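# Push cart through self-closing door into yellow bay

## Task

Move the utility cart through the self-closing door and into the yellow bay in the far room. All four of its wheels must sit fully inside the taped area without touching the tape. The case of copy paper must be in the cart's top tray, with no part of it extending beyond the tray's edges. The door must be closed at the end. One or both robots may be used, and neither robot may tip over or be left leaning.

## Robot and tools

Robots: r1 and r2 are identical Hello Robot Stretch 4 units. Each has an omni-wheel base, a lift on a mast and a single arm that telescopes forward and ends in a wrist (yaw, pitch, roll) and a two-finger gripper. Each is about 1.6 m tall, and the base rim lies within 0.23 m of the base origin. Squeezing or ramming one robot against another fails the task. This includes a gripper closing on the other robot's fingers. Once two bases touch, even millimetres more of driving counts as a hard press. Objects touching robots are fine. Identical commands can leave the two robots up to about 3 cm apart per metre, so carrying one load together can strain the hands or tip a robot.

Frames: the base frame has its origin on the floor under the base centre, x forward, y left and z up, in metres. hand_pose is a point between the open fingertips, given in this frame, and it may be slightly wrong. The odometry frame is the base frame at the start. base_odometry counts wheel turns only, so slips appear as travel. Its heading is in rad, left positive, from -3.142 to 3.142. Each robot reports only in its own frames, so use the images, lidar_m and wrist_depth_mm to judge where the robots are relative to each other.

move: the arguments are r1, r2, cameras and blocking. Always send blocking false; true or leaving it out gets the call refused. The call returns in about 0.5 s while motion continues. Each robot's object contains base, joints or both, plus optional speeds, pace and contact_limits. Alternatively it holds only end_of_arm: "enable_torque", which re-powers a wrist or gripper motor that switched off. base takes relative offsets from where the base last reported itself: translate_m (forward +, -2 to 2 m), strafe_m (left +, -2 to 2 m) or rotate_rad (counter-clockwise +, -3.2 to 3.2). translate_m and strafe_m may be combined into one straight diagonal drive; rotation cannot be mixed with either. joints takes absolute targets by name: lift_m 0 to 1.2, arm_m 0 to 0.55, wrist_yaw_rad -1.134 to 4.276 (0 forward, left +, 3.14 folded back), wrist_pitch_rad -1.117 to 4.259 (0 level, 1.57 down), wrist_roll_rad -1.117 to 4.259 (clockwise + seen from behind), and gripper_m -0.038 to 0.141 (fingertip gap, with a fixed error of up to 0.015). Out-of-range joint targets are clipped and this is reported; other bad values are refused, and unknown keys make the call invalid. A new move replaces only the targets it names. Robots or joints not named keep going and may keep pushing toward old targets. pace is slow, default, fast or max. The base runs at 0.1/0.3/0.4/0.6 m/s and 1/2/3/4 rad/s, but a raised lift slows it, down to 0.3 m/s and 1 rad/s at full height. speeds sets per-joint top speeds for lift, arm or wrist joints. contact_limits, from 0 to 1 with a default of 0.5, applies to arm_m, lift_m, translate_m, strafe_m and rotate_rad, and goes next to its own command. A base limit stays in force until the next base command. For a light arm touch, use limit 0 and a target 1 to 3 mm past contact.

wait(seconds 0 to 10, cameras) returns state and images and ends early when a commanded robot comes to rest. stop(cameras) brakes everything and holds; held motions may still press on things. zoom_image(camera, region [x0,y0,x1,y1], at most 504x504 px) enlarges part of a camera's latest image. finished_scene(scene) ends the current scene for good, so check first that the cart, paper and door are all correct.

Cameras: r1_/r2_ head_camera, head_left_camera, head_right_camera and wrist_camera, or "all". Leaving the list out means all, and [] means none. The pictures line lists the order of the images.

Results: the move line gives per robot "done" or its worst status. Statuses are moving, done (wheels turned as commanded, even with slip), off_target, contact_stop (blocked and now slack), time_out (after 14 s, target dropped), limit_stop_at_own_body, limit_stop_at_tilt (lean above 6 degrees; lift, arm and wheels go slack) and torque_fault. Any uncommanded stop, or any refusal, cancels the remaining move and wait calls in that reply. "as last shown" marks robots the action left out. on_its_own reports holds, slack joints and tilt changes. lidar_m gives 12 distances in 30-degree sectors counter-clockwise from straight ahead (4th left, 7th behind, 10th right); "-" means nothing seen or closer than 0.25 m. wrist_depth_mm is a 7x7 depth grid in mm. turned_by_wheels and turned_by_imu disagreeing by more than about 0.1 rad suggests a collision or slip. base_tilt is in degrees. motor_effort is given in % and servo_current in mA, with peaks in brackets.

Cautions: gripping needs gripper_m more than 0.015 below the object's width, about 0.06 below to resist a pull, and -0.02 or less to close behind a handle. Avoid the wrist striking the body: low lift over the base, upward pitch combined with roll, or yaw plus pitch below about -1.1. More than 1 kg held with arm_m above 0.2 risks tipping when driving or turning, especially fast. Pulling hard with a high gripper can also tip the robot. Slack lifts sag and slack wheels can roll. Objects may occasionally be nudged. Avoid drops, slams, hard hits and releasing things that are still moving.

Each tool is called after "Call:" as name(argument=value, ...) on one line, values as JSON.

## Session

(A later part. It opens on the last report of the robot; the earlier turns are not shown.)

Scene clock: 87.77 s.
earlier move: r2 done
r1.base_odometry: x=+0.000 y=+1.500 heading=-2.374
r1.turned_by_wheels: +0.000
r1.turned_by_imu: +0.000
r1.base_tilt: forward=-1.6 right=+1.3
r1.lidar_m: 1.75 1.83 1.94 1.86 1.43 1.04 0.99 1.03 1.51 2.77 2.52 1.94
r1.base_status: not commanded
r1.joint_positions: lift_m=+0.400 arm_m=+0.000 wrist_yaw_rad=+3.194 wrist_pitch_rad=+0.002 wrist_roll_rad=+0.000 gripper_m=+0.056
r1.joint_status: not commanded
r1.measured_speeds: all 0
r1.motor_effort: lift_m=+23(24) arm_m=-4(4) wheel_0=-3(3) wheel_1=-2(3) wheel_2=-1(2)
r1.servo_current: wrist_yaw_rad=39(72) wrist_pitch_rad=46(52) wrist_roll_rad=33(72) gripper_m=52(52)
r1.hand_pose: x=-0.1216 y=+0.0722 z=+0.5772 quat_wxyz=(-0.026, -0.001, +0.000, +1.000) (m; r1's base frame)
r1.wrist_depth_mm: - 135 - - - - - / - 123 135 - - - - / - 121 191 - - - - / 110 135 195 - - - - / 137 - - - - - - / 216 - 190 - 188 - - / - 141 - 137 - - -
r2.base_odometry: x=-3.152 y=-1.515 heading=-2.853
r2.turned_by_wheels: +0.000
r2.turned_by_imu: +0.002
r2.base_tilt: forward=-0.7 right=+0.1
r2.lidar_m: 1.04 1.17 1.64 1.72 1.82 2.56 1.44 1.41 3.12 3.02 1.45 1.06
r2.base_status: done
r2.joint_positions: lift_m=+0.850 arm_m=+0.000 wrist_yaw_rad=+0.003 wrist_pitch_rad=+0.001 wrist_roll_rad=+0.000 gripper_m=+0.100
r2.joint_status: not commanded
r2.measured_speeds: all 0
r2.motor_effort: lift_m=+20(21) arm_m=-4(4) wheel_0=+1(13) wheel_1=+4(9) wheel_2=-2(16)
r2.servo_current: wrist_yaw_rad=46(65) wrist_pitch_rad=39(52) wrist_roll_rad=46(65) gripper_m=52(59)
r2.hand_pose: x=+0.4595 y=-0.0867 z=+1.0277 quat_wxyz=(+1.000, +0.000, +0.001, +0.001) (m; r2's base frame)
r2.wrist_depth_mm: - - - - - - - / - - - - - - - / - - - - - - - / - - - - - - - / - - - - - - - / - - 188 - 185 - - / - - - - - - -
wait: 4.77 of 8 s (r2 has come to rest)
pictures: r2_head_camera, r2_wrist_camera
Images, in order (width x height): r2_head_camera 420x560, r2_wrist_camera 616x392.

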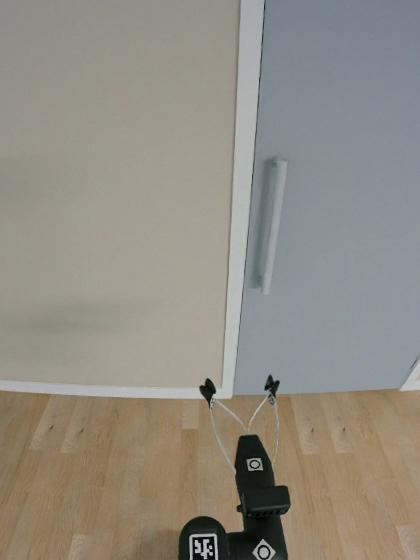

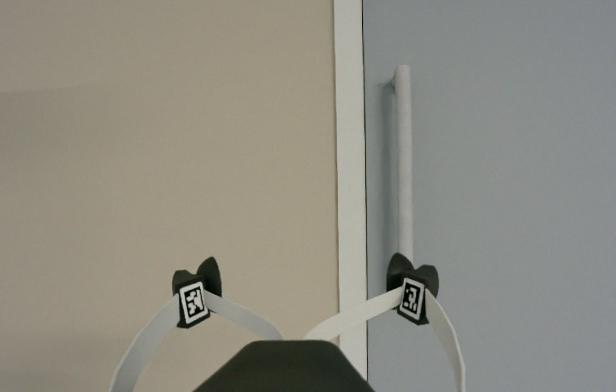

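Call:
move(r2={"base":{"rotate_rad":-0.06}}, blocking=false, cameras=[])

Call:
wait(seconds=2, cameras=[])

Call:
move(r2={"base":{"translate_m":0.4,"strafe_m":-0.11}}, blocking=false, cameras=[])

Call:
wait(seconds=5, cameras=["r2_head_camera","r2_wrist_camera"])

Scene clock: 98.20 s.
move: r2 moving
r1: as last shown
r1.lidar_m: 1.74 1.86 1.93 1.85 1.45 1.04 1.01 1.04 1.47 2.82 2.52 1.93
r1.motor_effort: lift_m=+23(23) arm_m=-4(4) wheel_0=-2(3) wheel_1=-2(3) wheel_2=-1(2)
r1.servo_current: wrist_yaw_rad=39(59) wrist_pitch_rad=46(52) wrist_roll_rad=39(65) gripper_m=46(46)
r1.wrist_depth_mm: - 135 - - - - - / - 123 135 - - - - / - 121 191 - - - - / 110 136 195 - - - - / 137 - - - - - - / 216 - 190 - 187 - - / - 141 - 137 - - -
r2.base_odometry: x=-3.152 y=-1.515 heading=-2.912
r2.turned_by_wheels: -0.059
r2.turned_by_imu: -0.057
r2.base_tilt: forward=-0.7 right=+0.1
r2.lidar_m: 1.03 1.14 1.54 1.71 1.79 2.40 1.44 1.40 3.16 3.03 1.59 1.12
r2.base_status: rotate_rad moving
r2.joint_positions: lift_m=+0.850 arm_m=+0.000 wrist_yaw_rad=+0.002 wrist_pitch_rad=+0.001 wrist_roll_rad=+0.000 gripper_m=+0.100
r2.joint_status: not commanded
r2.measured_speeds: all 0
r2.motor_effort: lift_m=+20(20) arm_m=-4(4) wheel_0=+3(8) wheel_1=+4(8) wheel_2=+6(7)
r2.servo_current: wrist_yaw_rad=52(52) wrist_pitch_rad=39(52) wrist_roll_rad=46(59) gripper_m=52(59)
r2.hand_pose: x=+0.4595 y=-0.0867 z=+1.0277 quat_wxyz=(+1.000, +0.000, +0.001, +0.001) (m; r2's base frame)
r2.wrist_depth_mm: - - - - - - - / - - - - - - - / - - - 842 - - - / - - - 842 - - - / - - - - 768 - - / - - 189 - 186 - - / - - - - - - -
pictures: none
No camera images: "cameras" was empty.

Scene clock: 98.33 s.
earlier move: r2 done
r1.base_odometry: x=+0.000 y=+1.500 heading=-2.374
r1.turned_by_wheels: +0.000
r1.turned_by_imu: +0.000
r1.base_tilt: forward=-1.6 right=+1.3
r1.lidar_m: 1.76 1.85 1.95 1.87 1.44 1.07 0.99 1.06 1.49 2.84 2.52 1.92
r1.base_status: not commanded
r1.joint_positions: lift_m=+0.400 arm_m=+0.000 wrist_yaw_rad=+3.194 wrist_pitch_rad=+0.002 wrist_roll_rad=+0.000 gripper_m=+0.056
r1.joint_status: not commanded
r1.measured_speeds: all 0
r1.motor_effort: lift_m=+23(23) arm_m=-4(4) wheel_0=-3(3) wheel_1=-2(3) wheel_2=-1(2)
r1.servo_current: wrist_yaw_rad=59(59) wrist_pitch_rad=46(52) wrist_roll_rad=46(65) gripper_m=39(46)
r1.hand_pose: x=-0.1216 y=+0.0722 z=+0.5772 quat_wxyz=(-0.026, -0.001, +0.000, +1.000) (m; r1's base frame)
r1.wrist_depth_mm: - 135 - - - - - / - 123 135 - - - - / - 121 191 - - - - / 110 136 195 - - - - / 137 - - - - - - / 215 - 190 - 187 - - / - 140 - 137 - - -
r2.base_odometry: x=-3.152 y=-1.515 heading=-2.912
r2.turned_by_wheels: +0.000
r2.turned_by_imu: +0.000
r2.base_tilt: forward=-0.7 right=+0.1
r2.lidar_m: 1.03 1.12 1.53 1.72 1.79 2.38 1.45 1.41 3.14 3.03 1.56 1.14
r2.base_status: done
r2.joint_positions: lift_m=+0.850 arm_m=+0.000 wrist_yaw_rad=+0.002 wrist_pitch_rad=+0.001 wrist_roll_rad=+0.000 gripper_m=+0.100
r2.joint_status: not commanded
r2.measured_speeds: all 0
r2.motor_effort: lift_m=+20(20) arm_m=-4(4) wheel_0=+3(8) wheel_1=+4(8) wheel_2=+5(7)
r2.servo_current: wrist_yaw_rad=46(52) wrist_pitch_rad=46(52) wrist_roll_rad=52(59) gripper_m=52(59)
r2.hand_pose: x=+0.4595 y=-0.0867 z=+1.0277 quat_wxyz=(+1.000, +0.000, +0.001, +0.001) (m; r2's base frame)
r2.wrist_depth_mm: - - - - - - - / - - - - - - - / - - - 842 - - - / - - - 854 - - - / - - - - 778 - - / - - 188 - 187 - - / - - - - - - -
wait: 0.13 of 2 s (r2 has come to rest)
pictures: none
No camera images: "cameras" was empty.

Scene clock: 98.83 s.
move: r2 moving
r1: as last shown
r1.lidar_m: 1.74 1.86 1.95 1.87 1.43 1.05 0.99 1.05 1.48 2.78 2.51 1.89
r1.motor_effort: lift_m=+23(24) arm_m=-4(4) wheel_0=-3(3) wheel_1=-3(3) wheel_2=-1(2)
r1.servo_current: wrist_yaw_rad=52(65) wrist_pitch_rad=52(52) wrist_roll_rad=52(59) gripper_m=39(46)
r1.wrist_depth_mm: - 135 - - - - - / - 123 135 - - - - / - 121 192 - - - - / 110 135 195 - - - - / 137 - - - - - - / 216 - 190 - 187 - - / - 141 - 136 - - -
r2.base_odometry: x=-3.184 y=-1.514 heading=-2.912
r2.turned_by_wheels: +0.000
r2.turned_by_imu: +0.001
r2.base_tilt: forward=-0.7 right=+0.1
r2.lidar_m: 0.98 1.06 1.49 1.72 1.80 2.43 1.48 1.42 3.16 3.01 1.53 1.08
r2.base_status: translate_m moving; strafe_m moving
r2.joint_positions: lift_m=+0.850 arm_m=+0.000 wrist_yaw_rad=+0.002 wrist_pitch_rad=+0.001 wrist_roll_rad=+0.000 gripper_m=+0.100
r2.joint_status: not commanded
r2.measured_speeds: translate_m=+0.121 strafe_m=-0.032 rotate_rad=+0.001 lift_m=+0.000 arm_m=+0.000 wrist_yaw_rad=+0.000 wrist_pitch_rad=+0.000 wrist_roll_rad=+0.000
r2.motor_effort: lift_m=+20(20) arm_m=-4(4) wheel_0=+9(14) wheel_1=+5(8) wheel_2=-12(12)
r2.servo_current: wrist_yaw_rad=39(65) wrist_pitch_rad=39(46) wrist_roll_rad=39(52) gripper_m=52(52)
r2.hand_pose: x=+0.4595 y=-0.0867 z=+1.0277 quat_wxyz=(+1.000, +0.000, +0.001, +0.001) (m; r2's base frame)
r2.wrist_depth_mm: - - - - - - - / - - - - - - - / - - - - - - - / - - - - - - - / - - - - 750 - - / - - 189 162 186 - - / - - - - - - -
pictures: none
No camera images: "cameras" was empty.

Scene clock: 101.17 s.
earlier move: r2 done
r1.base_odometry: x=+0.000 y=+1.500 heading=-2.374
r1.turned_by_wheels: +0.000
r1.turned_by_imu: +0.000
r1.base_tilt: forward=-1.6 right=+1.3
r1.lidar_m: 1.76 1.85 1.93 1.85 1.43 1.04 0.98 1.04 1.50 2.82 2.54 1.92
r1.base_status: not commanded
r1.joint_positions: lift_m=+0.400 arm_m=+0.000 wrist_yaw_rad=+3.194 wrist_pitch_rad=+0.002 wrist_roll_rad=+0.000 gripper_m=+0.056
r1.joint_status: not commanded
r1.measured_speeds: all 0
r1.motor_effort: lift_m=+23(24) arm_m=-4(4) wheel_0=-3(3) wheel_1=-2(3) wheel_2=-2(2)
r1.servo_current: wrist_yaw_rad=52(72) wrist_pitch_rad=33(52) wrist_roll_rad=46(72) gripper_m=39(52)
r1.hand_pose: x=-0.1216 y=+0.0722 z=+0.5772 quat_wxyz=(-0.026, -0.001, +0.000, +1.000) (m; r1's base frame)
r1.wrist_depth_mm: - 135 - - - - - / - 123 135 - - - - / - 121 192 - - - - / 110 135 195 - - - - / 137 - - - - - - / 216 - 190 - 188 - - / - 141 - 136 - - -
r2.base_odometry: x=-3.566 y=-1.499 heading=-2.912
r2.turned_by_wheels: +0.000
r2.turned_by_imu: +0.001
r2.base_tilt: forward=-0.7 right=+0.0
r2.lidar_m: 0.61 0.69 0.96 1.81 1.92 2.61 1.76 1.74 3.04 2.86 0.97 0.71
r2.base_status: done
r2.joint_positions: lift_m=+0.850 arm_m=+0.000 wrist_yaw_rad=+0.002 wrist_pitch_rad=+0.001 wrist_roll_rad=+0.000 gripper_m=+0.100
r2.joint_status: not commanded
r2.measured_speeds: all 0
r2.motor_effort: lift_m=+20(20) arm_m=-4(4) wheel_0=+3(14) wheel_1=+4(8) wheel_2=-4(14)
r2.servo_current: wrist_yaw_rad=39(65) wrist_pitch_rad=39(46) wrist_roll_rad=46(65) gripper_m=52(59)
r2.hand_pose: x=+0.4595 y=-0.0867 z=+1.0277 quat_wxyz=(+1.000, +0.000, +0.001, +0.001) (m; r2's base frame)
r2.wrist_depth_mm: 462 459 442 379 - - - / 462 459 445 382 - - - / 466 466 452 379 - - - / 473 469 462 382 - - - / 473 466 459 382 - - - / 477 473 197 384 185 - - / 477 477 477 - - - -
wait: 2.33 of 5 s (r2 has come to rest)
pictures: r2_head_camera, r2_wrist_camera
Images, in order (width x height): r2_head_camera 420x560, r2_wrist_camera 616x392.

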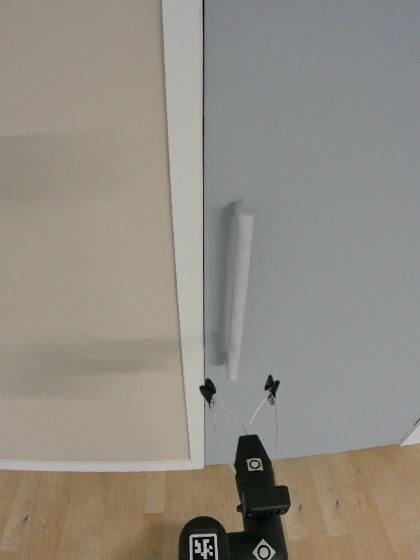

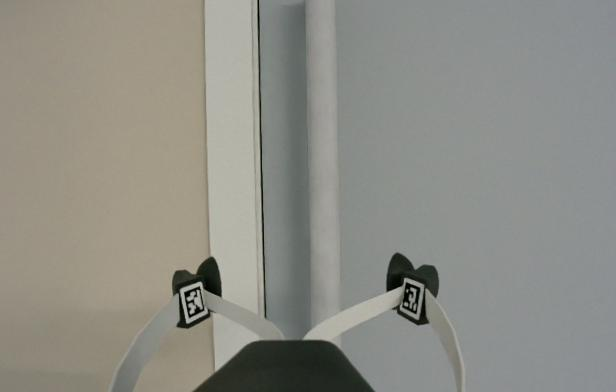

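Call:
move(r2={"base":{"translate_m":0.222,"strafe_m":-0.02},"pace":"slow"}, blocking=false, cameras=[])

Call:
wait(seconds=5, cameras=["r2_wrist_camera"])

Scene clock: 106.53 s.
move: r2 moving
r1: as last shown
r1.lidar_m: 1.74 1.85 1.92 1.85 1.41 1.05 1.00 1.04 1.48 2.82 2.48 1.93
r1.motor_effort: lift_m=+23(24) arm_m=-4(4) wheel_0=-3(3) wheel_1=-2(2) wheel_2=-1(2)
r1.servo_current: wrist_yaw_rad=59(65) wrist_pitch_rad=46(46) wrist_roll_rad=26(65) gripper_m=33(46)
r1.wrist_depth_mm: - 135 - - - - - / - 123 135 - - - - / - 121 191 - - - - / 110 136 195 - - - - / 137 - - - - - - / 216 - 190 - 188 - - / - 140 - 137 - - -
r2.base_odometry: x=-3.579 y=-1.501 heading=-2.912
r2.turned_by_wheels: +0.000
r2.turned_by_imu: +0.001
r2.base_tilt: forward=-0.7 right=+0.1
r2.lidar_m: 0.61 0.69 0.96 1.83 1.91 2.60 1.77 1.74 3.03 2.84 0.95 0.72
r2.base_status: translate_m moving; strafe_m moving
r2.joint_positions: lift_m=+0.850 arm_m=+0.000 wrist_yaw_rad=+0.002 wrist_pitch_rad=+0.001 wrist_roll_rad=+0.000 gripper_m=+0.100
r2.joint_status: not commanded
r2.measured_speeds: translate_m=+0.048 strafe_m=-0.004 rotate_rad=-0.002 lift_m=+0.000 arm_m=+0.000 wrist_yaw_rad=+0.000 wrist_pitch_rad=+0.000 wrist_roll_rad=+0.000
r2.motor_effort: lift_m=+20(20) arm_m=-4(4) wheel_0=+8(10) wheel_1=+6(7) wheel_2=-9(10)
r2.servo_current: wrist_yaw_rad=52(52) wrist_pitch_rad=39(46) wrist_roll_rad=46(59) gripper_m=52(52)
r2.hand_pose: x=+0.4595 y=-0.0867 z=+1.0277 quat_wxyz=(+1.000, +0.000, +0.001, +0.001) (m; r2's base frame)
r2.wrist_depth_mm: 452 449 430 370 - - - / 452 445 433 368 - - - / 452 452 433 375 - - - / 459 459 439 373 - - - / 462 459 439 375 - - - / 462 459 197 375 185 - - / 462 466 459 - - - -
pictures: none
No camera images: "cameras" was empty.

Scene clock: 109.53 s.
earlier move: r2 done
r1.base_odometry: x=+0.000 y=+1.500 heading=-2.374
r1.turned_by_wheels: +0.000
r1.turned_by_imu: +0.000
r1.base_tilt: forward=-1.6 right=+1.3
r1.lidar_m: 1.76 1.84 1.95 1.86 1.44 1.05 1.00 1.05 1.49 2.84 2.51 1.92
r1.base_status: not commanded
r1.joint_positions: lift_m=+0.400 arm_m=+0.000 wrist_yaw_rad=+3.194 wrist_pitch_rad=+0.002 wrist_roll_rad=+0.000 gripper_m=+0.056
r1.joint_status: not commanded
r1.measured_speeds: all 0
r1.motor_effort: lift_m=+23(24) arm_m=-4(4) wheel_0=-2(3) wheel_1=-2(3) wheel_2=-1(2)
r1.servo_current: wrist_yaw_rad=39(78) wrist_pitch_rad=46(52) wrist_roll_rad=59(65) gripper_m=33(46)
r1.hand_pose: x=-0.1216 y=+0.0722 z=+0.5772 quat_wxyz=(-0.026, -0.001, +0.000, +1.000) (m; r1's base frame)
r1.wrist_depth_mm: - 135 - - - - - / - 123 135 - - - - / - 121 191 - - - - / 110 135 195 - - - - / 137 - - - - - - / 216 - 190 - 187 - - / - 140 - 137 - - -
r2.base_odometry: x=-3.786 y=-1.530 heading=-2.912
r2.turned_by_wheels: +0.000
r2.turned_by_imu: +0.001
r2.base_tilt: forward=-0.7 right=+0.0
r2.lidar_m: 0.42 0.47 0.65 1.77 1.95 2.60 1.95 1.91 3.02 1.94 0.69 0.48
r2.base_status: done
r2.joint_positions: lift_m=+0.850 arm_m=+0.000 wrist_yaw_rad=+0.002 wrist_pitch_rad=+0.001 wrist_roll_rad=+0.000 gripper_m=+0.100
r2.joint_status: not commanded
r2.measured_speeds: all 0
r2.motor_effort: lift_m=+20(21) arm_m=-1(4) wheel_0=+7(10) wheel_1=+7(7) wheel_2=-12(12)
r2.servo_current: wrist_yaw_rad=39(59) wrist_pitch_rad=39(46) wrist_roll_rad=52(59) gripper_m=52(59)
r2.hand_pose: x=+0.4594 y=-0.0869 z=+1.0277 quat_wxyz=(+1.000, +0.000, +0.001, +0.001) (m; r2's base frame)
r2.wrist_depth_mm: 241 228 241 172 238 237 237 / 242 229 242 240 241 239 237 / 244 231 243 165 241 242 238 / 245 232 244 171 242 241 240 / 247 234 246 171 244 243 242 / 248 235 202 165 202 244 244 / 251 236 249 - 247 246 244
wait: 3.00 of 5 s (r2 has come to rest)
pictures: r2_wrist_camera
Images, in order (width x height): r2_wrist_camera 616x392.

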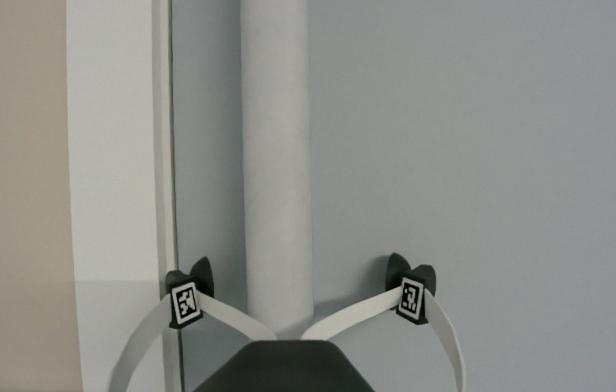

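Call:
move(r1={"base":{"strafe_m":-0.48},"joints":{"wrist_yaw_rad":0.0,"lift_m":0.69,"wrist_roll_rad":1.57,"gripper_m":0.12}}, r2={"base":{"translate_m":0.008,"strafe_m":0.006},"pace":"slow"}, blocking=false, cameras=[])

Call:
wait(seconds=1.5, cameras=[])

Call:
move(r2={"joints":{"gripper_m":-0.03}}, blocking=false, cameras=[])

Call:
wait(seconds=3, cameras=["r2_wrist_camera","r1_head_camera"])

Scene clock: 123.20 s.
move: r1 moving; r2 moving
r1.base_odometry: x=-0.025 y=+1.526 heading=-2.375
r1.turned_by_wheels: +0.000
r1.turned_by_imu: -0.001
r1.base_tilt: forward=-1.5 right=+1.3
r1.lidar_m: 1.75 1.85 1.98 1.90 1.44 1.02 0.99 1.04 1.48 2.78 2.52 1.94
r1.base_status: strafe_m moving
r1.joint_positions: lift_m=+0.438 arm_m=+0.000 wrist_yaw_rad=+2.607 wrist_pitch_rad=+0.002 wrist_roll_rad=+0.582 gripper_m=+0.075
r1.joint_status: lift_m moving; wrist_yaw_rad moving; wrist_roll_rad moving; gripper_m moving
r1.measured_speeds: translate_m=+0.001 strafe_m=-0.141 rotate_rad=-0.003 lift_m=+0.146 arm_m=+0.000 wrist_yaw_rad=-1.821 wrist_pitch_rad=+0.000 wrist_roll_rad=+1.820
r1.motor_effort: lift_m=+26(26) arm_m=-3(4) wheel_0=+9(10) wheel_1=-8(10) wheel_2=+0(1)
r1.servo_current: wrist_yaw_rad=72(124) wrist_pitch_rad=39(52) wrist_roll_rad=85(98) gripper_m=78(78)
r1.hand_pose: x=-0.0328 y=+0.2221 z=+0.6152 quat_wxyz=(+0.253, +0.075, +0.277, +0.924) (m; r1's base frame)
r1.wrist_depth_mm: - - - - - - - / - - - - - - - / - - - - - - - / - - - - - - 1756 / - - - - - 1537 1336 / - - 191 - 185 1308 1098 / - 144 - 138 1182 1042 917
r2.base_odometry: x=-3.792 y=-1.537 heading=-2.913
r2.turned_by_wheels: -0.001
r2.turned_by_imu: +0.016
r2.base_tilt: forward=-0.8 right=+0.1
r2.lidar_m: 0.38 0.49 0.66 1.82 1.92 2.63 1.97 1.96 3.01 1.85 0.68 0.42
r2.base_status: translate_m moving; strafe_m moving
r2.joint_positions: lift_m=+0.850 arm_m=+0.000 wrist_yaw_rad=-0.008 wrist_pitch_rad=+0.001 wrist_roll_rad=+0.000 gripper_m=+0.100
r2.joint_status: not commanded
r2.measured_speeds: translate_m=+0.009 strafe_m=+0.008 rotate_rad=-0.002 lift_m=+0.000 arm_m=+0.000 wrist_yaw_rad=-0.031 wrist_pitch_rad=+0.000 wrist_roll_rad=+0.000
r2.motor_effort: lift_m=+20(20) arm_m=+4(4) wheel_0=-5(9) wheel_1=+6(11) wheel_2=-18(19)
r2.servo_current: wrist_yaw_rad=46(52) wrist_pitch_rad=39(46) wrist_roll_rad=46(52) gripper_m=52(59)
r2.hand_pose: x=+0.4586 y=-0.0897 z=+1.0277 quat_wxyz=(+1.000, +0.000, +0.001, -0.004) (m; r2's base frame)
r2.wrist_depth_mm: 236 224 237 159 236 236 236 / 237 225 239 160 238 238 238 / 240 227 241 160 239 239 239 / 241 229 241 163 240 241 241 / 243 230 243 164 242 241 241 / 245 230 204 163 213 243 243 / 246 233 246 - 246 245 246
pictures: none
No camera images: "cameras" was empty.

Scene clock: 123.60 s.
earlier move: r1 moving; r2 done
r1.base_odometry: x=-0.081 y=+1.585 heading=-2.374
r1.turned_by_wheels: +0.000
r1.turned_by_imu: +0.000
r1.base_tilt: forward=-1.6 right=+1.3
r1.lidar_m: 1.75 1.85 2.05 1.97 1.43 1.05 1.00 1.07 1.46 2.71 2.52 1.90
r1.base_status: strafe_m moving
r1.joint_positions: lift_m=+0.522 arm_m=+0.000 wrist_yaw_rad=+1.879 wrist_pitch_rad=+0.002 wrist_roll_rad=+1.310 gripper_m=+0.108
r1.joint_status: lift_m moving; wrist_yaw_rad moving; wrist_roll_rad moving; gripper_m moving
r1.measured_speeds: translate_m=+0.000 strafe_m=-0.256 rotate_rad=+0.001 lift_m=+0.266 arm_m=+0.000 wrist_yaw_rad=-1.819 wrist_pitch_rad=+0.000 wrist_roll_rad=+1.809
r1.motor_effort: lift_m=+25(28) arm_m=-3(4) wheel_0=+9(11) wheel_1=-9(11) wheel_2=-1(2)
r1.servo_current: wrist_yaw_rad=111(124) wrist_pitch_rad=39(52) wrist_roll_rad=85(104) gripper_m=39(91)
r1.hand_pose: x=+0.1666 y=+0.3013 z=+0.6997 quat_wxyz=(+0.468, +0.359, +0.492, +0.640) (m; r1's base frame)
r1.wrist_depth_mm: - - - - - - 1308 / - - - - - 1618 1229 / - - - - - 1576 1160 / - - - - - 1537 1098 / - - - - - 1366 1008 / - 193 211 - 198 1138 946 / - - - 142 1661 1160 878
r2.base_odometry: x=-3.792 y=-1.538 heading=-2.913
r2.turned_by_wheels: +0.000
r2.turned_by_imu: +0.003
r2.base_tilt: forward=-0.8 right=+0.2
r2.lidar_m: 0.40 0.46 0.67 1.84 1.94 2.65 1.96 1.94 3.02 1.79 0.68 0.40
r2.base_status: done
r2.joint_positions: lift_m=+0.850 arm_m=+0.000 wrist_yaw_rad=-0.010 wrist_pitch_rad=+0.001 wrist_roll_rad=+0.000 gripper_m=+0.100
r2.joint_status: not commanded
r2.measured_speeds: all 0
r2.motor_effort: lift_m=+20(21) arm_m=+4(4) wheel_0=-2(9) wheel_1=+2(11) wheel_2=-19(19)
r2.servo_current: wrist_yaw_rad=52(78) wrist_pitch_rad=46(46) wrist_roll_rad=52(52) gripper_m=52(59)
r2.hand_pose: x=+0.4584 y=-0.0903 z=+1.0277 quat_wxyz=(+1.000, +0.000, +0.001, -0.005) (m; r2's base frame)
r2.wrist_depth_mm: 236 225 237 158 237 237 237 / 238 225 240 159 237 238 238 / 240 227 241 161 240 239 240 / 241 228 241 163 240 240 241 / 244 229 244 163 243 242 242 / 244 230 199 162 213 243 244 / 246 232 246 - 246 246 244
wait: 0.40 of 1.5 s (r2 has come to rest)
pictures: none
No camera images: "cameras" was empty.

Scene clock: 124.10 s.
earlier move: r1 moving
move: r2 moving
r1.base_odometry: x=-0.184 y=+1.691 heading=-2.374
r1.turned_by_wheels: +0.000
r1.turned_by_imu: -0.001
r1.base_tilt: forward=-1.6 right=+1.3
r1.lidar_m: 1.79 1.83 2.20 2.13 1.43 1.06 1.01 1.06 1.48 2.57 2.53 1.92
r1.base_status: strafe_m moving
r1.joint_positions: lift_m=+0.642 arm_m=+0.000 wrist_yaw_rad=+0.969 wrist_pitch_rad=+0.002 wrist_roll_rad=+1.568 gripper_m=+0.120
r1.joint_status: lift_m moving; wrist_yaw_rad moving; wrist_roll_rad moving; gripper_m moving
r1.measured_speeds: translate_m=-0.001 strafe_m=-0.300 rotate_rad=+0.003 lift_m=+0.173 arm_m=+0.000 wrist_yaw_rad=-1.824 wrist_pitch_rad=+0.000 wrist_roll_rad=+0.000
r1.motor_effort: lift_m=+26(27) arm_m=-3(3) wheel_0=+5(11) wheel_1=-6(11) wheel_2=-1(1)
r1.servo_current: wrist_yaw_rad=72(111) wrist_pitch_rad=39(46) wrist_roll_rad=59(85) gripper_m=33(59)
r1.hand_pose: x=+0.4062 y=+0.1883 z=+0.8197 quat_wxyz=(+0.627, +0.624, +0.330, +0.329) (m; r1's base frame)
r1.wrist_depth_mm: - - - - - 1576 1138 / - - - - - 1618 1138 / - - - - - 1661 1160 / - - - - - 1708 1138 / - - - - - 1708 1182 / - - - - - 214 1160 / - 160 - 144 - 1708 1160
r2.base_odometry: x=-3.792 y=-1.538 heading=-2.913
r2.turned_by_wheels: +0.000
r2.turned_by_imu: -0.002
r2.base_tilt: forward=-0.7 right=+0.1
r2.lidar_m: 0.40 0.46 0.66 1.82 1.92 2.67 1.96 1.93 3.03 1.84 0.69 0.44
r2.base_status: not commanded
r2.joint_positions: lift_m=+0.850 arm_m=+0.000 wrist_yaw_rad=-0.011 wrist_pitch_rad=+0.001 wrist_roll_rad=+0.000 gripper_m=+0.084
r2.joint_status: gripper_m moving
r2.measured_speeds: all 0
r2.motor_effort: lift_m=+20(20) arm_m=+4(4) wheel_0=-2(2) wheel_1=+2(3) wheel_2=-19(19)
r2.servo_current: wrist_yaw_rad=65(72) wrist_pitch_rad=39(46) wrist_roll_rad=52(59) gripper_m=176(176)
r2.hand_pose: x=+0.4583 y=-0.0905 z=+1.0277 quat_wxyz=(+1.000, +0.000, +0.001, -0.005) (m; r2's base frame)
r2.wrist_depth_mm: 236 224 238 159 237 237 237 / 237 226 238 160 238 238 238 / 239 227 240 161 240 239 239 / 241 229 242 164 243 242 243 / 242 230 243 163 243 243 243 / 245 230 202 163 196 244 246 / 246 234 245 - 246 246 247
pictures: none
No camera images: "cameras" was empty.

Scene clock: 125.60 s.
earlier move: r1 moving; r2 done
r1.base_odometry: x=-0.333 y=+1.845 heading=-2.374
r1.turned_by_wheels: +0.000
r1.turned_by_imu: -0.001
r1.base_tilt: forward=-1.6 right=+1.3
r1.lidar_m: 1.85 1.84 2.44 2.33 1.44 1.07 1.01 1.05 1.45 2.33 2.46 1.84
r1.base_status: strafe_m moving
r1.joint_positions: lift_m=+0.690 arm_m=+0.000 wrist_yaw_rad=+0.003 wrist_pitch_rad=+0.002 wrist_roll_rad=+1.568 gripper_m=+0.120
r1.joint_status: all done
r1.measured_speeds: all 0
r1.motor_effort: lift_m=+24(28) arm_m=-3(3) wheel_0=+0(11) wheel_1=-1(11) wheel_2=+0(2)
r1.servo_current: wrist_yaw_rad=39(111) wrist_pitch_rad=46(46) wrist_roll_rad=59(85) gripper_m=52(59)
r1.hand_pose: x=+0.4595 y=-0.0867 z=+0.8672 quat_wxyz=(+0.708, +0.706, +0.002, +0.000) (m; r1's base frame)
r1.wrist_depth_mm: - - - - - 1537 1205 / - - - - - 1537 1205 / - - 1618 - - 1618 1229 / 1537 - - - - 1576 1255 / 1499 - - - - 1576 1229 / 1576 194 - - 190 213 1255 / 1499 140 - 145 - - 1281
r2.base_odometry: x=-3.793 y=-1.538 heading=-2.912
r2.turned_by_wheels: +0.001
r2.turned_by_imu: +0.003
r2.base_tilt: forward=-0.7 right=+0.0
r2.lidar_m: 0.39 0.47 0.67 1.82 1.93 2.66 1.96 1.92 3.00 1.79 0.67 0.43
r2.base_status: not commanded
r2.joint_positions: lift_m=+0.850 arm_m=+0.000 wrist_yaw_rad=-0.008 wrist_pitch_rad=+0.001 wrist_roll_rad=+0.000 gripper_m=-0.029
r2.joint_status: all done
r2.measured_speeds: all 0
r2.motor_effort: lift_m=+20(20) arm_m=+4(4) wheel_0=-4(5) wheel_1=+0(3) wheel_2=-5(19)
r2.servo_current: wrist_yaw_rad=59(78) wrist_pitch_rad=39(46) wrist_roll_rad=52(59) gripper_m=111(299)
r2.hand_pose: x=+0.4586 y=-0.0896 z=+1.0277 quat_wxyz=(+1.000, +0.000, +0.001, -0.004) (m; r2's base frame)
r2.wrist_depth_mm: 236 223 236 156 234 234 232 / 237 224 236 156 235 234 233 / 239 225 238 158 235 235 234 / 241 227 239 158 237 236 236 / 242 229 240 161 239 238 236 / 244 229 183 160 181 239 238 / 245 230 244 - 241 240 241
wait: 1.50 of 3 s (r2 has come to rest)
pictures: r1_head_camera, r2_wrist_camera
Images, in order (width x height): r1_head_camera 420x560, r2_wrist_camera 616x392.

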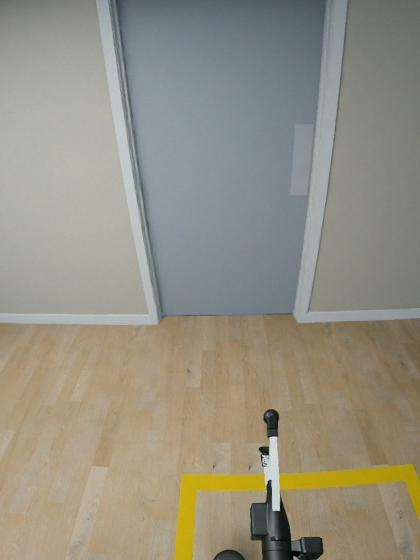

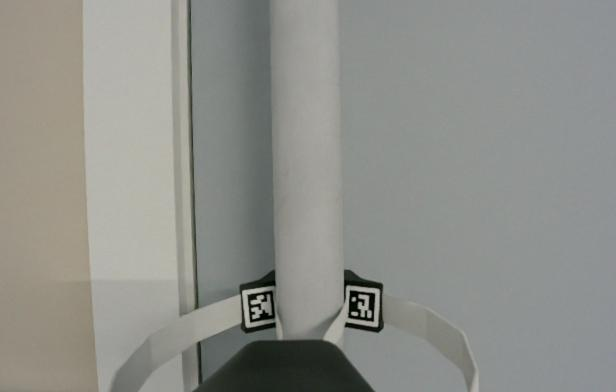

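Call:
move(r2={"base":{"strafe_m":-0.12},"joints":{"wrist_yaw_rad":0.45},"pace":"slow","contact_limits":{"strafe_m":0.9}}, blocking=false, cameras=[])

Call:
wait(seconds=3, cameras=[])

Call:
move(r2={"base":{"translate_m":-0.18,"strafe_m":-0.118},"joints":{"wrist_yaw_rad":0.75},"pace":"slow","contact_limits":{"translate_m":0.9}}, blocking=false, cameras=[])

Call:
wait(seconds=4, cameras=["r2_head_camera"])

Call:
move(r2={"base":{"translate_m":-0.14,"strafe_m":-0.15},"joints":{"wrist_yaw_rad":1.1},"pace":"slow","contact_limits":{"translate_m":0.9}}, blocking=false, cameras=[])

Call:
wait(seconds=4, cameras=["r2_head_camera","r2_wrist_camera"])

Scene clock: 134.63 s.
earlier move: r1 done
move: r2 moving
r1.base_odometry: x=-0.333 y=+1.845 heading=-2.374
r1.turned_by_wheels: +0.000
r1.turned_by_imu: +0.000
r1.base_tilt: forward=-1.6 right=+1.3
r1.lidar_m: 1.84 1.82 2.43 2.33 1.42 1.07 1.00 1.07 1.48 2.34 2.47 1.83
r1.base_status: done
r1.joint_positions: lift_m=+0.690 arm_m=+0.000 wrist_yaw_rad=+0.003 wrist_pitch_rad=+0.002 wrist_roll_rad=+1.568 gripper_m=+0.120
r1.joint_status: not commanded
r1.measured_speeds: all 0
r1.motor_effort: lift_m=+24(24) arm_m=-3(3) wheel_0=+1(1) wheel_1=+1(1) wheel_2=+0(0)
r1.servo_current: wrist_yaw_rad=59(65) wrist_pitch_rad=46(46) wrist_roll_rad=46(65) gripper_m=39(46)
r1.hand_pose: x=+0.4595 y=-0.0867 z=+0.8672 quat_wxyz=(+0.708, +0.706, +0.002, +0.000) (m; r1's base frame)
r1.wrist_depth_mm: - - - - - 1576 1205 / - - - - - 1537 1229 / - - 1618 - - 1576 1229 / 1576 - - - - 1576 1255 / 1618 - - - - 1576 1281 / 1576 193 - - 190 213 1255 / 1499 140 - 144 - - 1229
r2.base_odometry: x=-3.796 y=-1.524 heading=-2.914
r2.turned_by_wheels: -0.002
r2.turned_by_imu: -0.009
r2.base_tilt: forward=-0.7 right=+0.1
r2.lidar_m: 0.38 0.48 0.64 1.78 1.96 2.65 1.97 1.92 2.98 1.87 0.67 0.49
r2.base_status: strafe_m moving
r2.joint_positions: lift_m=+0.850 arm_m=+0.000 wrist_yaw_rad=+0.162 wrist_pitch_rad=+0.001 wrist_roll_rad=+0.000 gripper_m=-0.029
r2.joint_status: wrist_yaw_rad moving
r2.measured_speeds: translate_m=+0.000 strafe_m=-0.057 rotate_rad=+0.000 lift_m=+0.000 arm_m=+0.000 wrist_yaw_rad=+0.343 wrist_pitch_rad=+0.000 wrist_roll_rad=+0.000
r2.motor_effort: lift_m=+20(20) arm_m=+4(4) wheel_0=-3(5) wheel_1=-9(11) wheel_2=-9(9)
r2.servo_current: wrist_yaw_rad=800(819) wrist_pitch_rad=39(39) wrist_roll_rad=52(59) gripper_m=78(111)
r2.contact_limits: strafe_m 0.9
r2.hand_pose: x=+0.4696 y=-0.0398 z=+1.0277 quat_wxyz=(+0.997, +0.000, +0.001, +0.081) (m; r2's base frame)
r2.wrist_depth_mm: 249 226 230 145 215 210 204 / 251 229 232 146 217 212 206 / 254 229 234 152 217 213 206 / 255 231 234 149 219 213 208 / 257 233 236 149 220 214 210 / 258 235 183 150 178 214 211 / 260 252 229 - 224 217 212
pictures: none
No camera images: "cameras" was empty.

Scene clock: 136.50 s.
earlier move: r2 done
r1.base_odometry: x=-0.333 y=+1.845 heading=-2.374
r1.turned_by_wheels: +0.000
r1.turned_by_imu: +0.000
r1.base_tilt: forward=-1.6 right=+1.3
r1.lidar_m: 1.83 1.84 2.43 2.34 1.44 1.05 0.99 1.05 1.47 2.34 2.45 1.82
r1.base_status: done
r1.joint_positions: lift_m=+0.690 arm_m=+0.000 wrist_yaw_rad=+0.003 wrist_pitch_rad=+0.002 wrist_roll_rad=+1.568 gripper_m=+0.120
r1.joint_status: not commanded
r1.measured_speeds: all 0
r1.motor_effort: lift_m=+24(24) arm_m=-3(3) wheel_0=+0(1) wheel_1=+1(1) wheel_2=+0(0)
r1.servo_current: wrist_yaw_rad=52(72) wrist_pitch_rad=46(52) wrist_roll_rad=52(72) gripper_m=46(52)
r1.hand_pose: x=+0.4595 y=-0.0867 z=+0.8672 quat_wxyz=(+0.708, +0.706, +0.002, +0.000) (m; r1's base frame)
r1.wrist_depth_mm: - - - - - 1499 1229 / - - - - - 1537 1229 / - - 1661 - - 1708 1229 / 1537 - - - - 1576 1229 / 1576 - - - - 1576 1255 / 1537 193 - - 191 213 1229 / 1464 140 - 145 - - 1255
r2.base_odometry: x=-3.820 y=-1.421 heading=-2.913
r2.turned_by_wheels: +0.001
r2.turned_by_imu: +0.015
r2.base_tilt: forward=-0.7 right=+0.1
r2.lidar_m: 0.38 0.48 0.69 1.89 2.05 2.81 1.92 2.08 2.92 1.78 0.67 0.46
r2.base_status: done
r2.joint_positions: lift_m=+0.850 arm_m=+0.000 wrist_yaw_rad=+0.447 wrist_pitch_rad=+0.001 wrist_roll_rad=+0.000 gripper_m=-0.029
r2.joint_status: all done
r2.measured_speeds: all 0
r2.motor_effort: lift_m=+20(21) arm_m=+4(5) wheel_0=+4(8) wheel_1=-3(11) wheel_2=-7(13)
r2.servo_current: wrist_yaw_rad=52(819) wrist_pitch_rad=39(46) wrist_roll_rad=52(59) gripper_m=65(111)
r2.contact_limits: strafe_m 0.9
r2.hand_pose: x=+0.4687 y=+0.0459 z=+1.0277 quat_wxyz=(+0.975, +0.000, +0.001, +0.222) (m; r2's base frame)
r2.wrist_depth_mm: 366 309 251 147 204 183 171 / 379 312 253 146 205 185 171 / 382 312 254 148 211 188 172 / 384 314 255 148 208 186 - / 389 317 256 149 209 185 175 / 384 322 185 149 180 185 175 / 399 332 263 - 204 180 175
wait: 1.87 of 3 s (r2 has come to rest)
pictures: none
No camera images: "cameras" was empty.

Scene clock: 137.00 s.
move: r2 moving
r1: as last shown
r1.base_tilt: forward=-1.6 right=+1.2
r1.lidar_m: 1.83 1.82 2.42 2.34 1.42 1.05 1.01 1.07 1.49 2.35 2.46 1.83
r1.motor_effort: lift_m=+24(24) arm_m=-3(3) wheel_0=+1(1) wheel_1=+0(1) wheel_2=+0(0)
r1.servo_current: wrist_yaw_rad=65(72) wrist_pitch_rad=39(46) wrist_roll_rad=52(59) gripper_m=39(46)
r1.wrist_depth_mm: - - - - - 1537 1205 / - - - - - 1576 1229 / - - 1576 - - 1708 1255 / 1576 - - - - 1576 1229 / 1576 - - - - 1576 1255 / 1618 193 - - 190 214 1229 / 1499 140 - 145 - - 1281
r2.base_odometry: x=-3.811 y=-1.411 heading=-2.915
r2.turned_by_wheels: -0.002
r2.turned_by_imu: -0.003
r2.base_tilt: forward=-0.6 right=+0.1
r2.lidar_m: 0.38 0.48 0.70 1.95 2.06 2.81 1.88 2.07 2.87 1.86 0.68 0.47
r2.base_status: translate_m moving; strafe_m moving
r2.joint_positions: lift_m=+0.850 arm_m=+0.000 wrist_yaw_rad=+0.622 wrist_pitch_rad=+0.001 wrist_roll_rad=+0.000 gripper_m=-0.029
r2.joint_status: wrist_yaw_rad moving
r2.measured_speeds: translate_m=-0.046 strafe_m=-0.031 rotate_rad=-0.002 lift_m=+0.000 arm_m=+0.000 wrist_yaw_rad=+0.174 wrist_pitch_rad=+0.000 wrist_roll_rad=+0.000
r2.motor_effort: lift_m=+20(21) arm_m=-1(5) wheel_0=-16(16) wheel_1=-12(13) wheel_2=+6(6)
r2.servo_current: wrist_yaw_rad=884(891) wrist_pitch_rad=46(46) wrist_roll_rad=52(52) gripper_m=65(72)
r2.contact_limits: translate_m 0.9
r2.hand_pose: x=+0.4562 y=+0.0970 z=+1.0277 quat_wxyz=(+0.952, +0.000, +0.000, +0.306) (m; r2's base frame)
r2.wrist_depth_mm: 455 370 276 153 204 185 169 / 455 370 277 153 205 187 171 / 459 373 279 156 206 189 172 / 462 379 282 253 207 189 - / 473 384 304 255 206 190 174 / - 387 278 181 174 184 175 / - 394 159 - 211 195 175
pictures: none
No camera images: "cameras" was empty.

Scene clock: 139.83 s.
earlier move: r2 done
r1.base_odometry: x=-0.333 y=+1.845 heading=-2.374
r1.turned_by_wheels: +0.000
r1.turned_by_imu: +0.000
r1.base_tilt: forward=-1.6 right=+1.3
r1.lidar_m: 1.86 1.81 2.44 2.34 1.44 1.05 0.99 1.06 1.48 2.34 2.45 1.84
r1.base_status: not commanded
r1.joint_positions: lift_m=+0.690 arm_m=+0.000 wrist_yaw_rad=+0.003 wrist_pitch_rad=+0.002 wrist_roll_rad=+1.568 gripper_m=+0.120
r1.joint_status: not commanded
r1.measured_speeds: all 0
r1.motor_effort: lift_m=+24(24) arm_m=-2(3) wheel_0=+1(1) wheel_1=+1(1) wheel_2=+0(0)
r1.servo_current: wrist_yaw_rad=52(72) wrist_pitch_rad=46(52) wrist_roll_rad=39(65) gripper_m=39(52)
r1.hand_pose: x=+0.4595 y=-0.0867 z=+0.8672 quat_wxyz=(+0.708, +0.706, +0.002, +0.000) (m; r1's base frame)
r1.wrist_depth_mm: - - - - - 1537 1255 / - - - - - 1576 1229 / - - 1756 - - 1618 1229 / 1576 - - - - 1661 1255 / 1537 - - - - 1661 1281 / 1537 193 - - 191 213 1255 / 1537 141 - 145 - - 1255
r2.base_odometry: x=-3.672 y=-1.266 heading=-2.911
r2.turned_by_wheels: +0.004
r2.turned_by_imu: -0.138
r2.base_tilt: forward=-0.7 right=+0.0
r2.lidar_m: 0.41 0.38 0.79 1.67 2.05 2.55 1.81 1.74 2.97 2.72 1.03 0.56
r2.base_status: done
r2.joint_positions: lift_m=+0.850 arm_m=+0.000 wrist_yaw_rad=+0.755 wrist_pitch_rad=+0.001 wrist_roll_rad=+0.000 gripper_m=-0.029
r2.joint_status: all done
r2.measured_speeds: all 0
r2.motor_effort: lift_m=+20(21) arm_m=-3(5) wheel_0=+11(19) wheel_1=-8(21) wheel_2=+18(20)
r2.servo_current: wrist_yaw_rad=46(936) wrist_pitch_rad=39(52) wrist_roll_rad=33(65) gripper_m=78(78)
r2.contact_limits: translate_m 0.9
r2.hand_pose: x=+0.4408 y=+0.1341 z=+1.0277 quat_wxyz=(+0.929, +0.000, +0.000, +0.369) (m; r2's base frame)
r2.wrist_depth_mm: - - - 162 219 196 - / - - - 163 220 197 182 / - - - 164 221 199 183 / - - - 167 222 200 185 / - - - 167 224 200 186 / - - 182 167 179 198 186 / - - - - 223 195 186
wait: 2.83 of 4 s (r2 has come to rest)
pictures: r2_head_camera
Images, in order (width x height): r2_head_camera 420x560.

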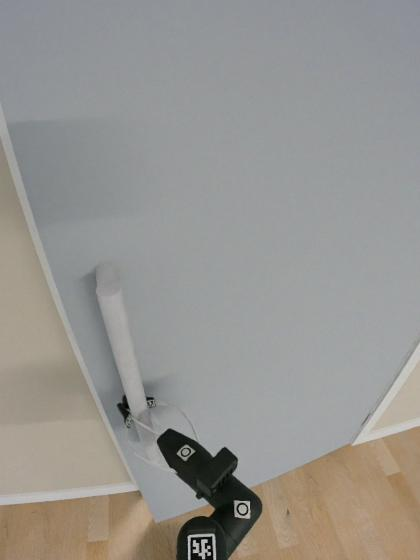

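Scene clock: 140.33 s.
move: r2 moving
r1: as last shown
r1.lidar_m: 1.89 1.84 2.42 2.34 1.44 1.05 1.00 1.05 1.47 2.35 2.47 1.86
r1.motor_effort: lift_m=+24(24) arm_m=-2(2) wheel_0=+0(1) wheel_1=+1(1) wheel_2=+0(0)
r1.servo_current: wrist_yaw_rad=46(65) wrist_pitch_rad=46(52) wrist_roll_rad=39(59) gripper_m=39(46)
r1.wrist_depth_mm: - - - - - 1537 1205 / - - - - - 1537 1205 / - - 1756 - - 1661 1229 / 1576 - - - - 1661 1255 / 1576 - - - - 1661 1255 / 1537 193 - - 191 215 1281 / 1537 141 - 144 - - 1255
r2.base_odometry: x=-3.665 y=-1.254 heading=-2.912
r2.turned_by_wheels: -0.001
r2.turned_by_imu: -0.009
r2.base_tilt: forward=-0.6 right=+0.1
r2.lidar_m: 0.42 0.38 0.82 1.62 2.03 2.56 1.80 1.69 3.02 2.72 1.07 0.58
r2.base_status: translate_m moving; strafe_m moving
r2.joint_positions: lift_m=+0.850 arm_m=+0.000 wrist_yaw_rad=+0.955 wrist_pitch_rad=+0.001 wrist_roll_rad=+0.000 gripper_m=-0.029
r2.joint_status: wrist_yaw_rad moving
r2.measured_speeds: translate_m=-0.034 strafe_m=-0.037 rotate_rad=-0.002 lift_m=+0.000 arm_m=+0.000 wrist_yaw_rad=+0.278 wrist_pitch_rad=+0.000 wrist_roll_rad=+0.000
r2.motor_effort: lift_m=+20(20) arm_m=-3(4) wheel_0=-10(13) wheel_1=-12(15) wheel_2=+12(20)
r2.servo_current: wrist_yaw_rad=852(858) wrist_pitch_rad=39(46) wrist_roll_rad=46(59) gripper_m=65(78)
r2.contact_limits: translate_m 0.9
r2.hand_pose: x=+0.4088 y=+0.1849 z=+1.0277 quat_wxyz=(+0.888, +0.000, +0.000, +0.460) (m; r2's base frame)
r2.wrist_depth_mm: - - - 157 213 195 177 / - - - 157 211 196 178 / - - - 158 213 198 180 / - - - 162 215 199 181 / 1661 - - 163 219 200 181 / 1708 - 165 182 174 192 182 / - - - - 223 205 183
pictures: none
No camera images: "cameras" was empty.

Scene clock: 143.13 s.
earlier move: r2 done
r1.base_odometry: x=-0.333 y=+1.845 heading=-2.374
r1.turned_by_wheels: +0.000
r1.turned_by_imu: +0.000
r1.base_tilt: forward=-1.6 right=+1.2
r1.lidar_m: 1.89 1.83 2.44 2.34 1.42 1.07 1.00 1.05 1.47 2.35 2.47 1.83
r1.base_status: not commanded
r1.joint_positions: lift_m=+0.690 arm_m=+0.000 wrist_yaw_rad=+0.003 wrist_pitch_rad=+0.002 wrist_roll_rad=+1.568 gripper_m=+0.120
r1.joint_status: not commanded
r1.measured_speeds: all 0
r1.motor_effort: lift_m=+24(24) arm_m=-2(2) wheel_0=+1(1) wheel_1=+1(1) wheel_2=+0(0)
r1.servo_current: wrist_yaw_rad=59(72) wrist_pitch_rad=46(52) wrist_roll_rad=46(72) gripper_m=46(52)
r1.hand_pose: x=+0.4595 y=-0.0867 z=+0.8672 quat_wxyz=(+0.708, +0.706, +0.002, +0.000) (m; r1's base frame)
r1.wrist_depth_mm: - - - - - 1618 1229 / - - - - - 1537 1255 / - - - - - 1808 1229 / - - - - - 1618 1255 / 1576 - - - - 1708 1255 / 1661 194 - - 190 213 1255 / 1537 141 - 145 - - 1255
r2.base_odometry: x=-3.570 y=-1.088 heading=-2.910
r2.turned_by_wheels: +0.002
r2.turned_by_imu: -0.117
r2.base_tilt: forward=-0.7 right=+0.0
r2.lidar_m: 0.50 0.38 0.91 1.56 2.09 2.44 1.72 1.58 3.06 2.65 1.55 0.72
r2.base_status: done
r2.joint_positions: lift_m=+0.850 arm_m=+0.000 wrist_yaw_rad=+1.100 wrist_pitch_rad=+0.001 wrist_roll_rad=+0.000 gripper_m=-0.029
r2.joint_status: all done
r2.measured_speeds: all 0
r2.motor_effort: lift_m=+20(21) arm_m=-4(5) wheel_0=+11(13) wheel_1=-9(24) wheel_2=+15(20)
r2.servo_current: wrist_yaw_rad=52(878) wrist_pitch_rad=39(46) wrist_roll_rad=46(59) gripper_m=72(78)
r2.contact_limits: translate_m 0.9
r2.hand_pose: x=+0.3797 y=+0.2173 z=+1.0277 quat_wxyz=(+0.853, +0.000, +0.000, +0.523) (m; r2's base frame)
r2.wrist_depth_mm: - - - 161 219 195 179 / - - - 162 220 195 181 / - - - 165 221 198 182 / - 1983 - 163 222 198 183 / - 1983 - 167 225 200 183 / - 1983 180 166 181 198 184 / - 124 - - 223 191 -
wait: 2.80 of 4 s (r2 has come to rest)
pictures: r2_head_camera, r2_wrist_camera
Images, in order (width x height): r2_head_camera 420x560, r2_wrist_camera 616x392.

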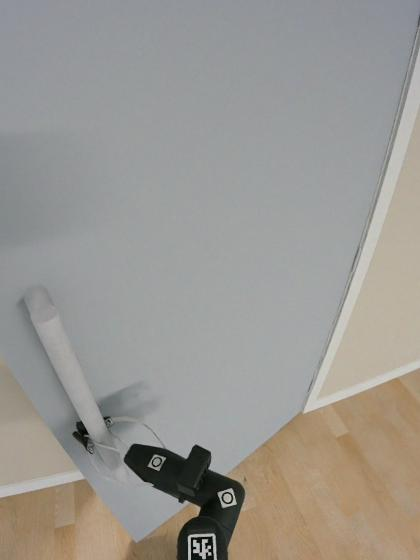

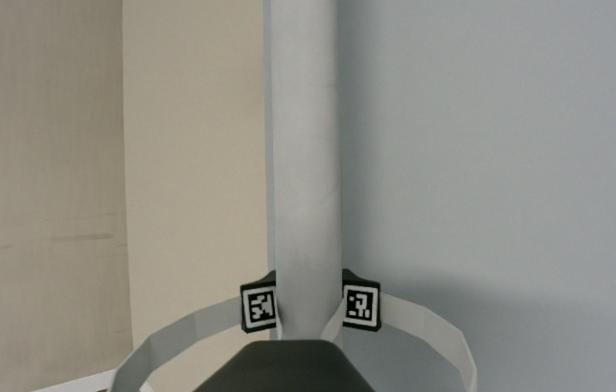

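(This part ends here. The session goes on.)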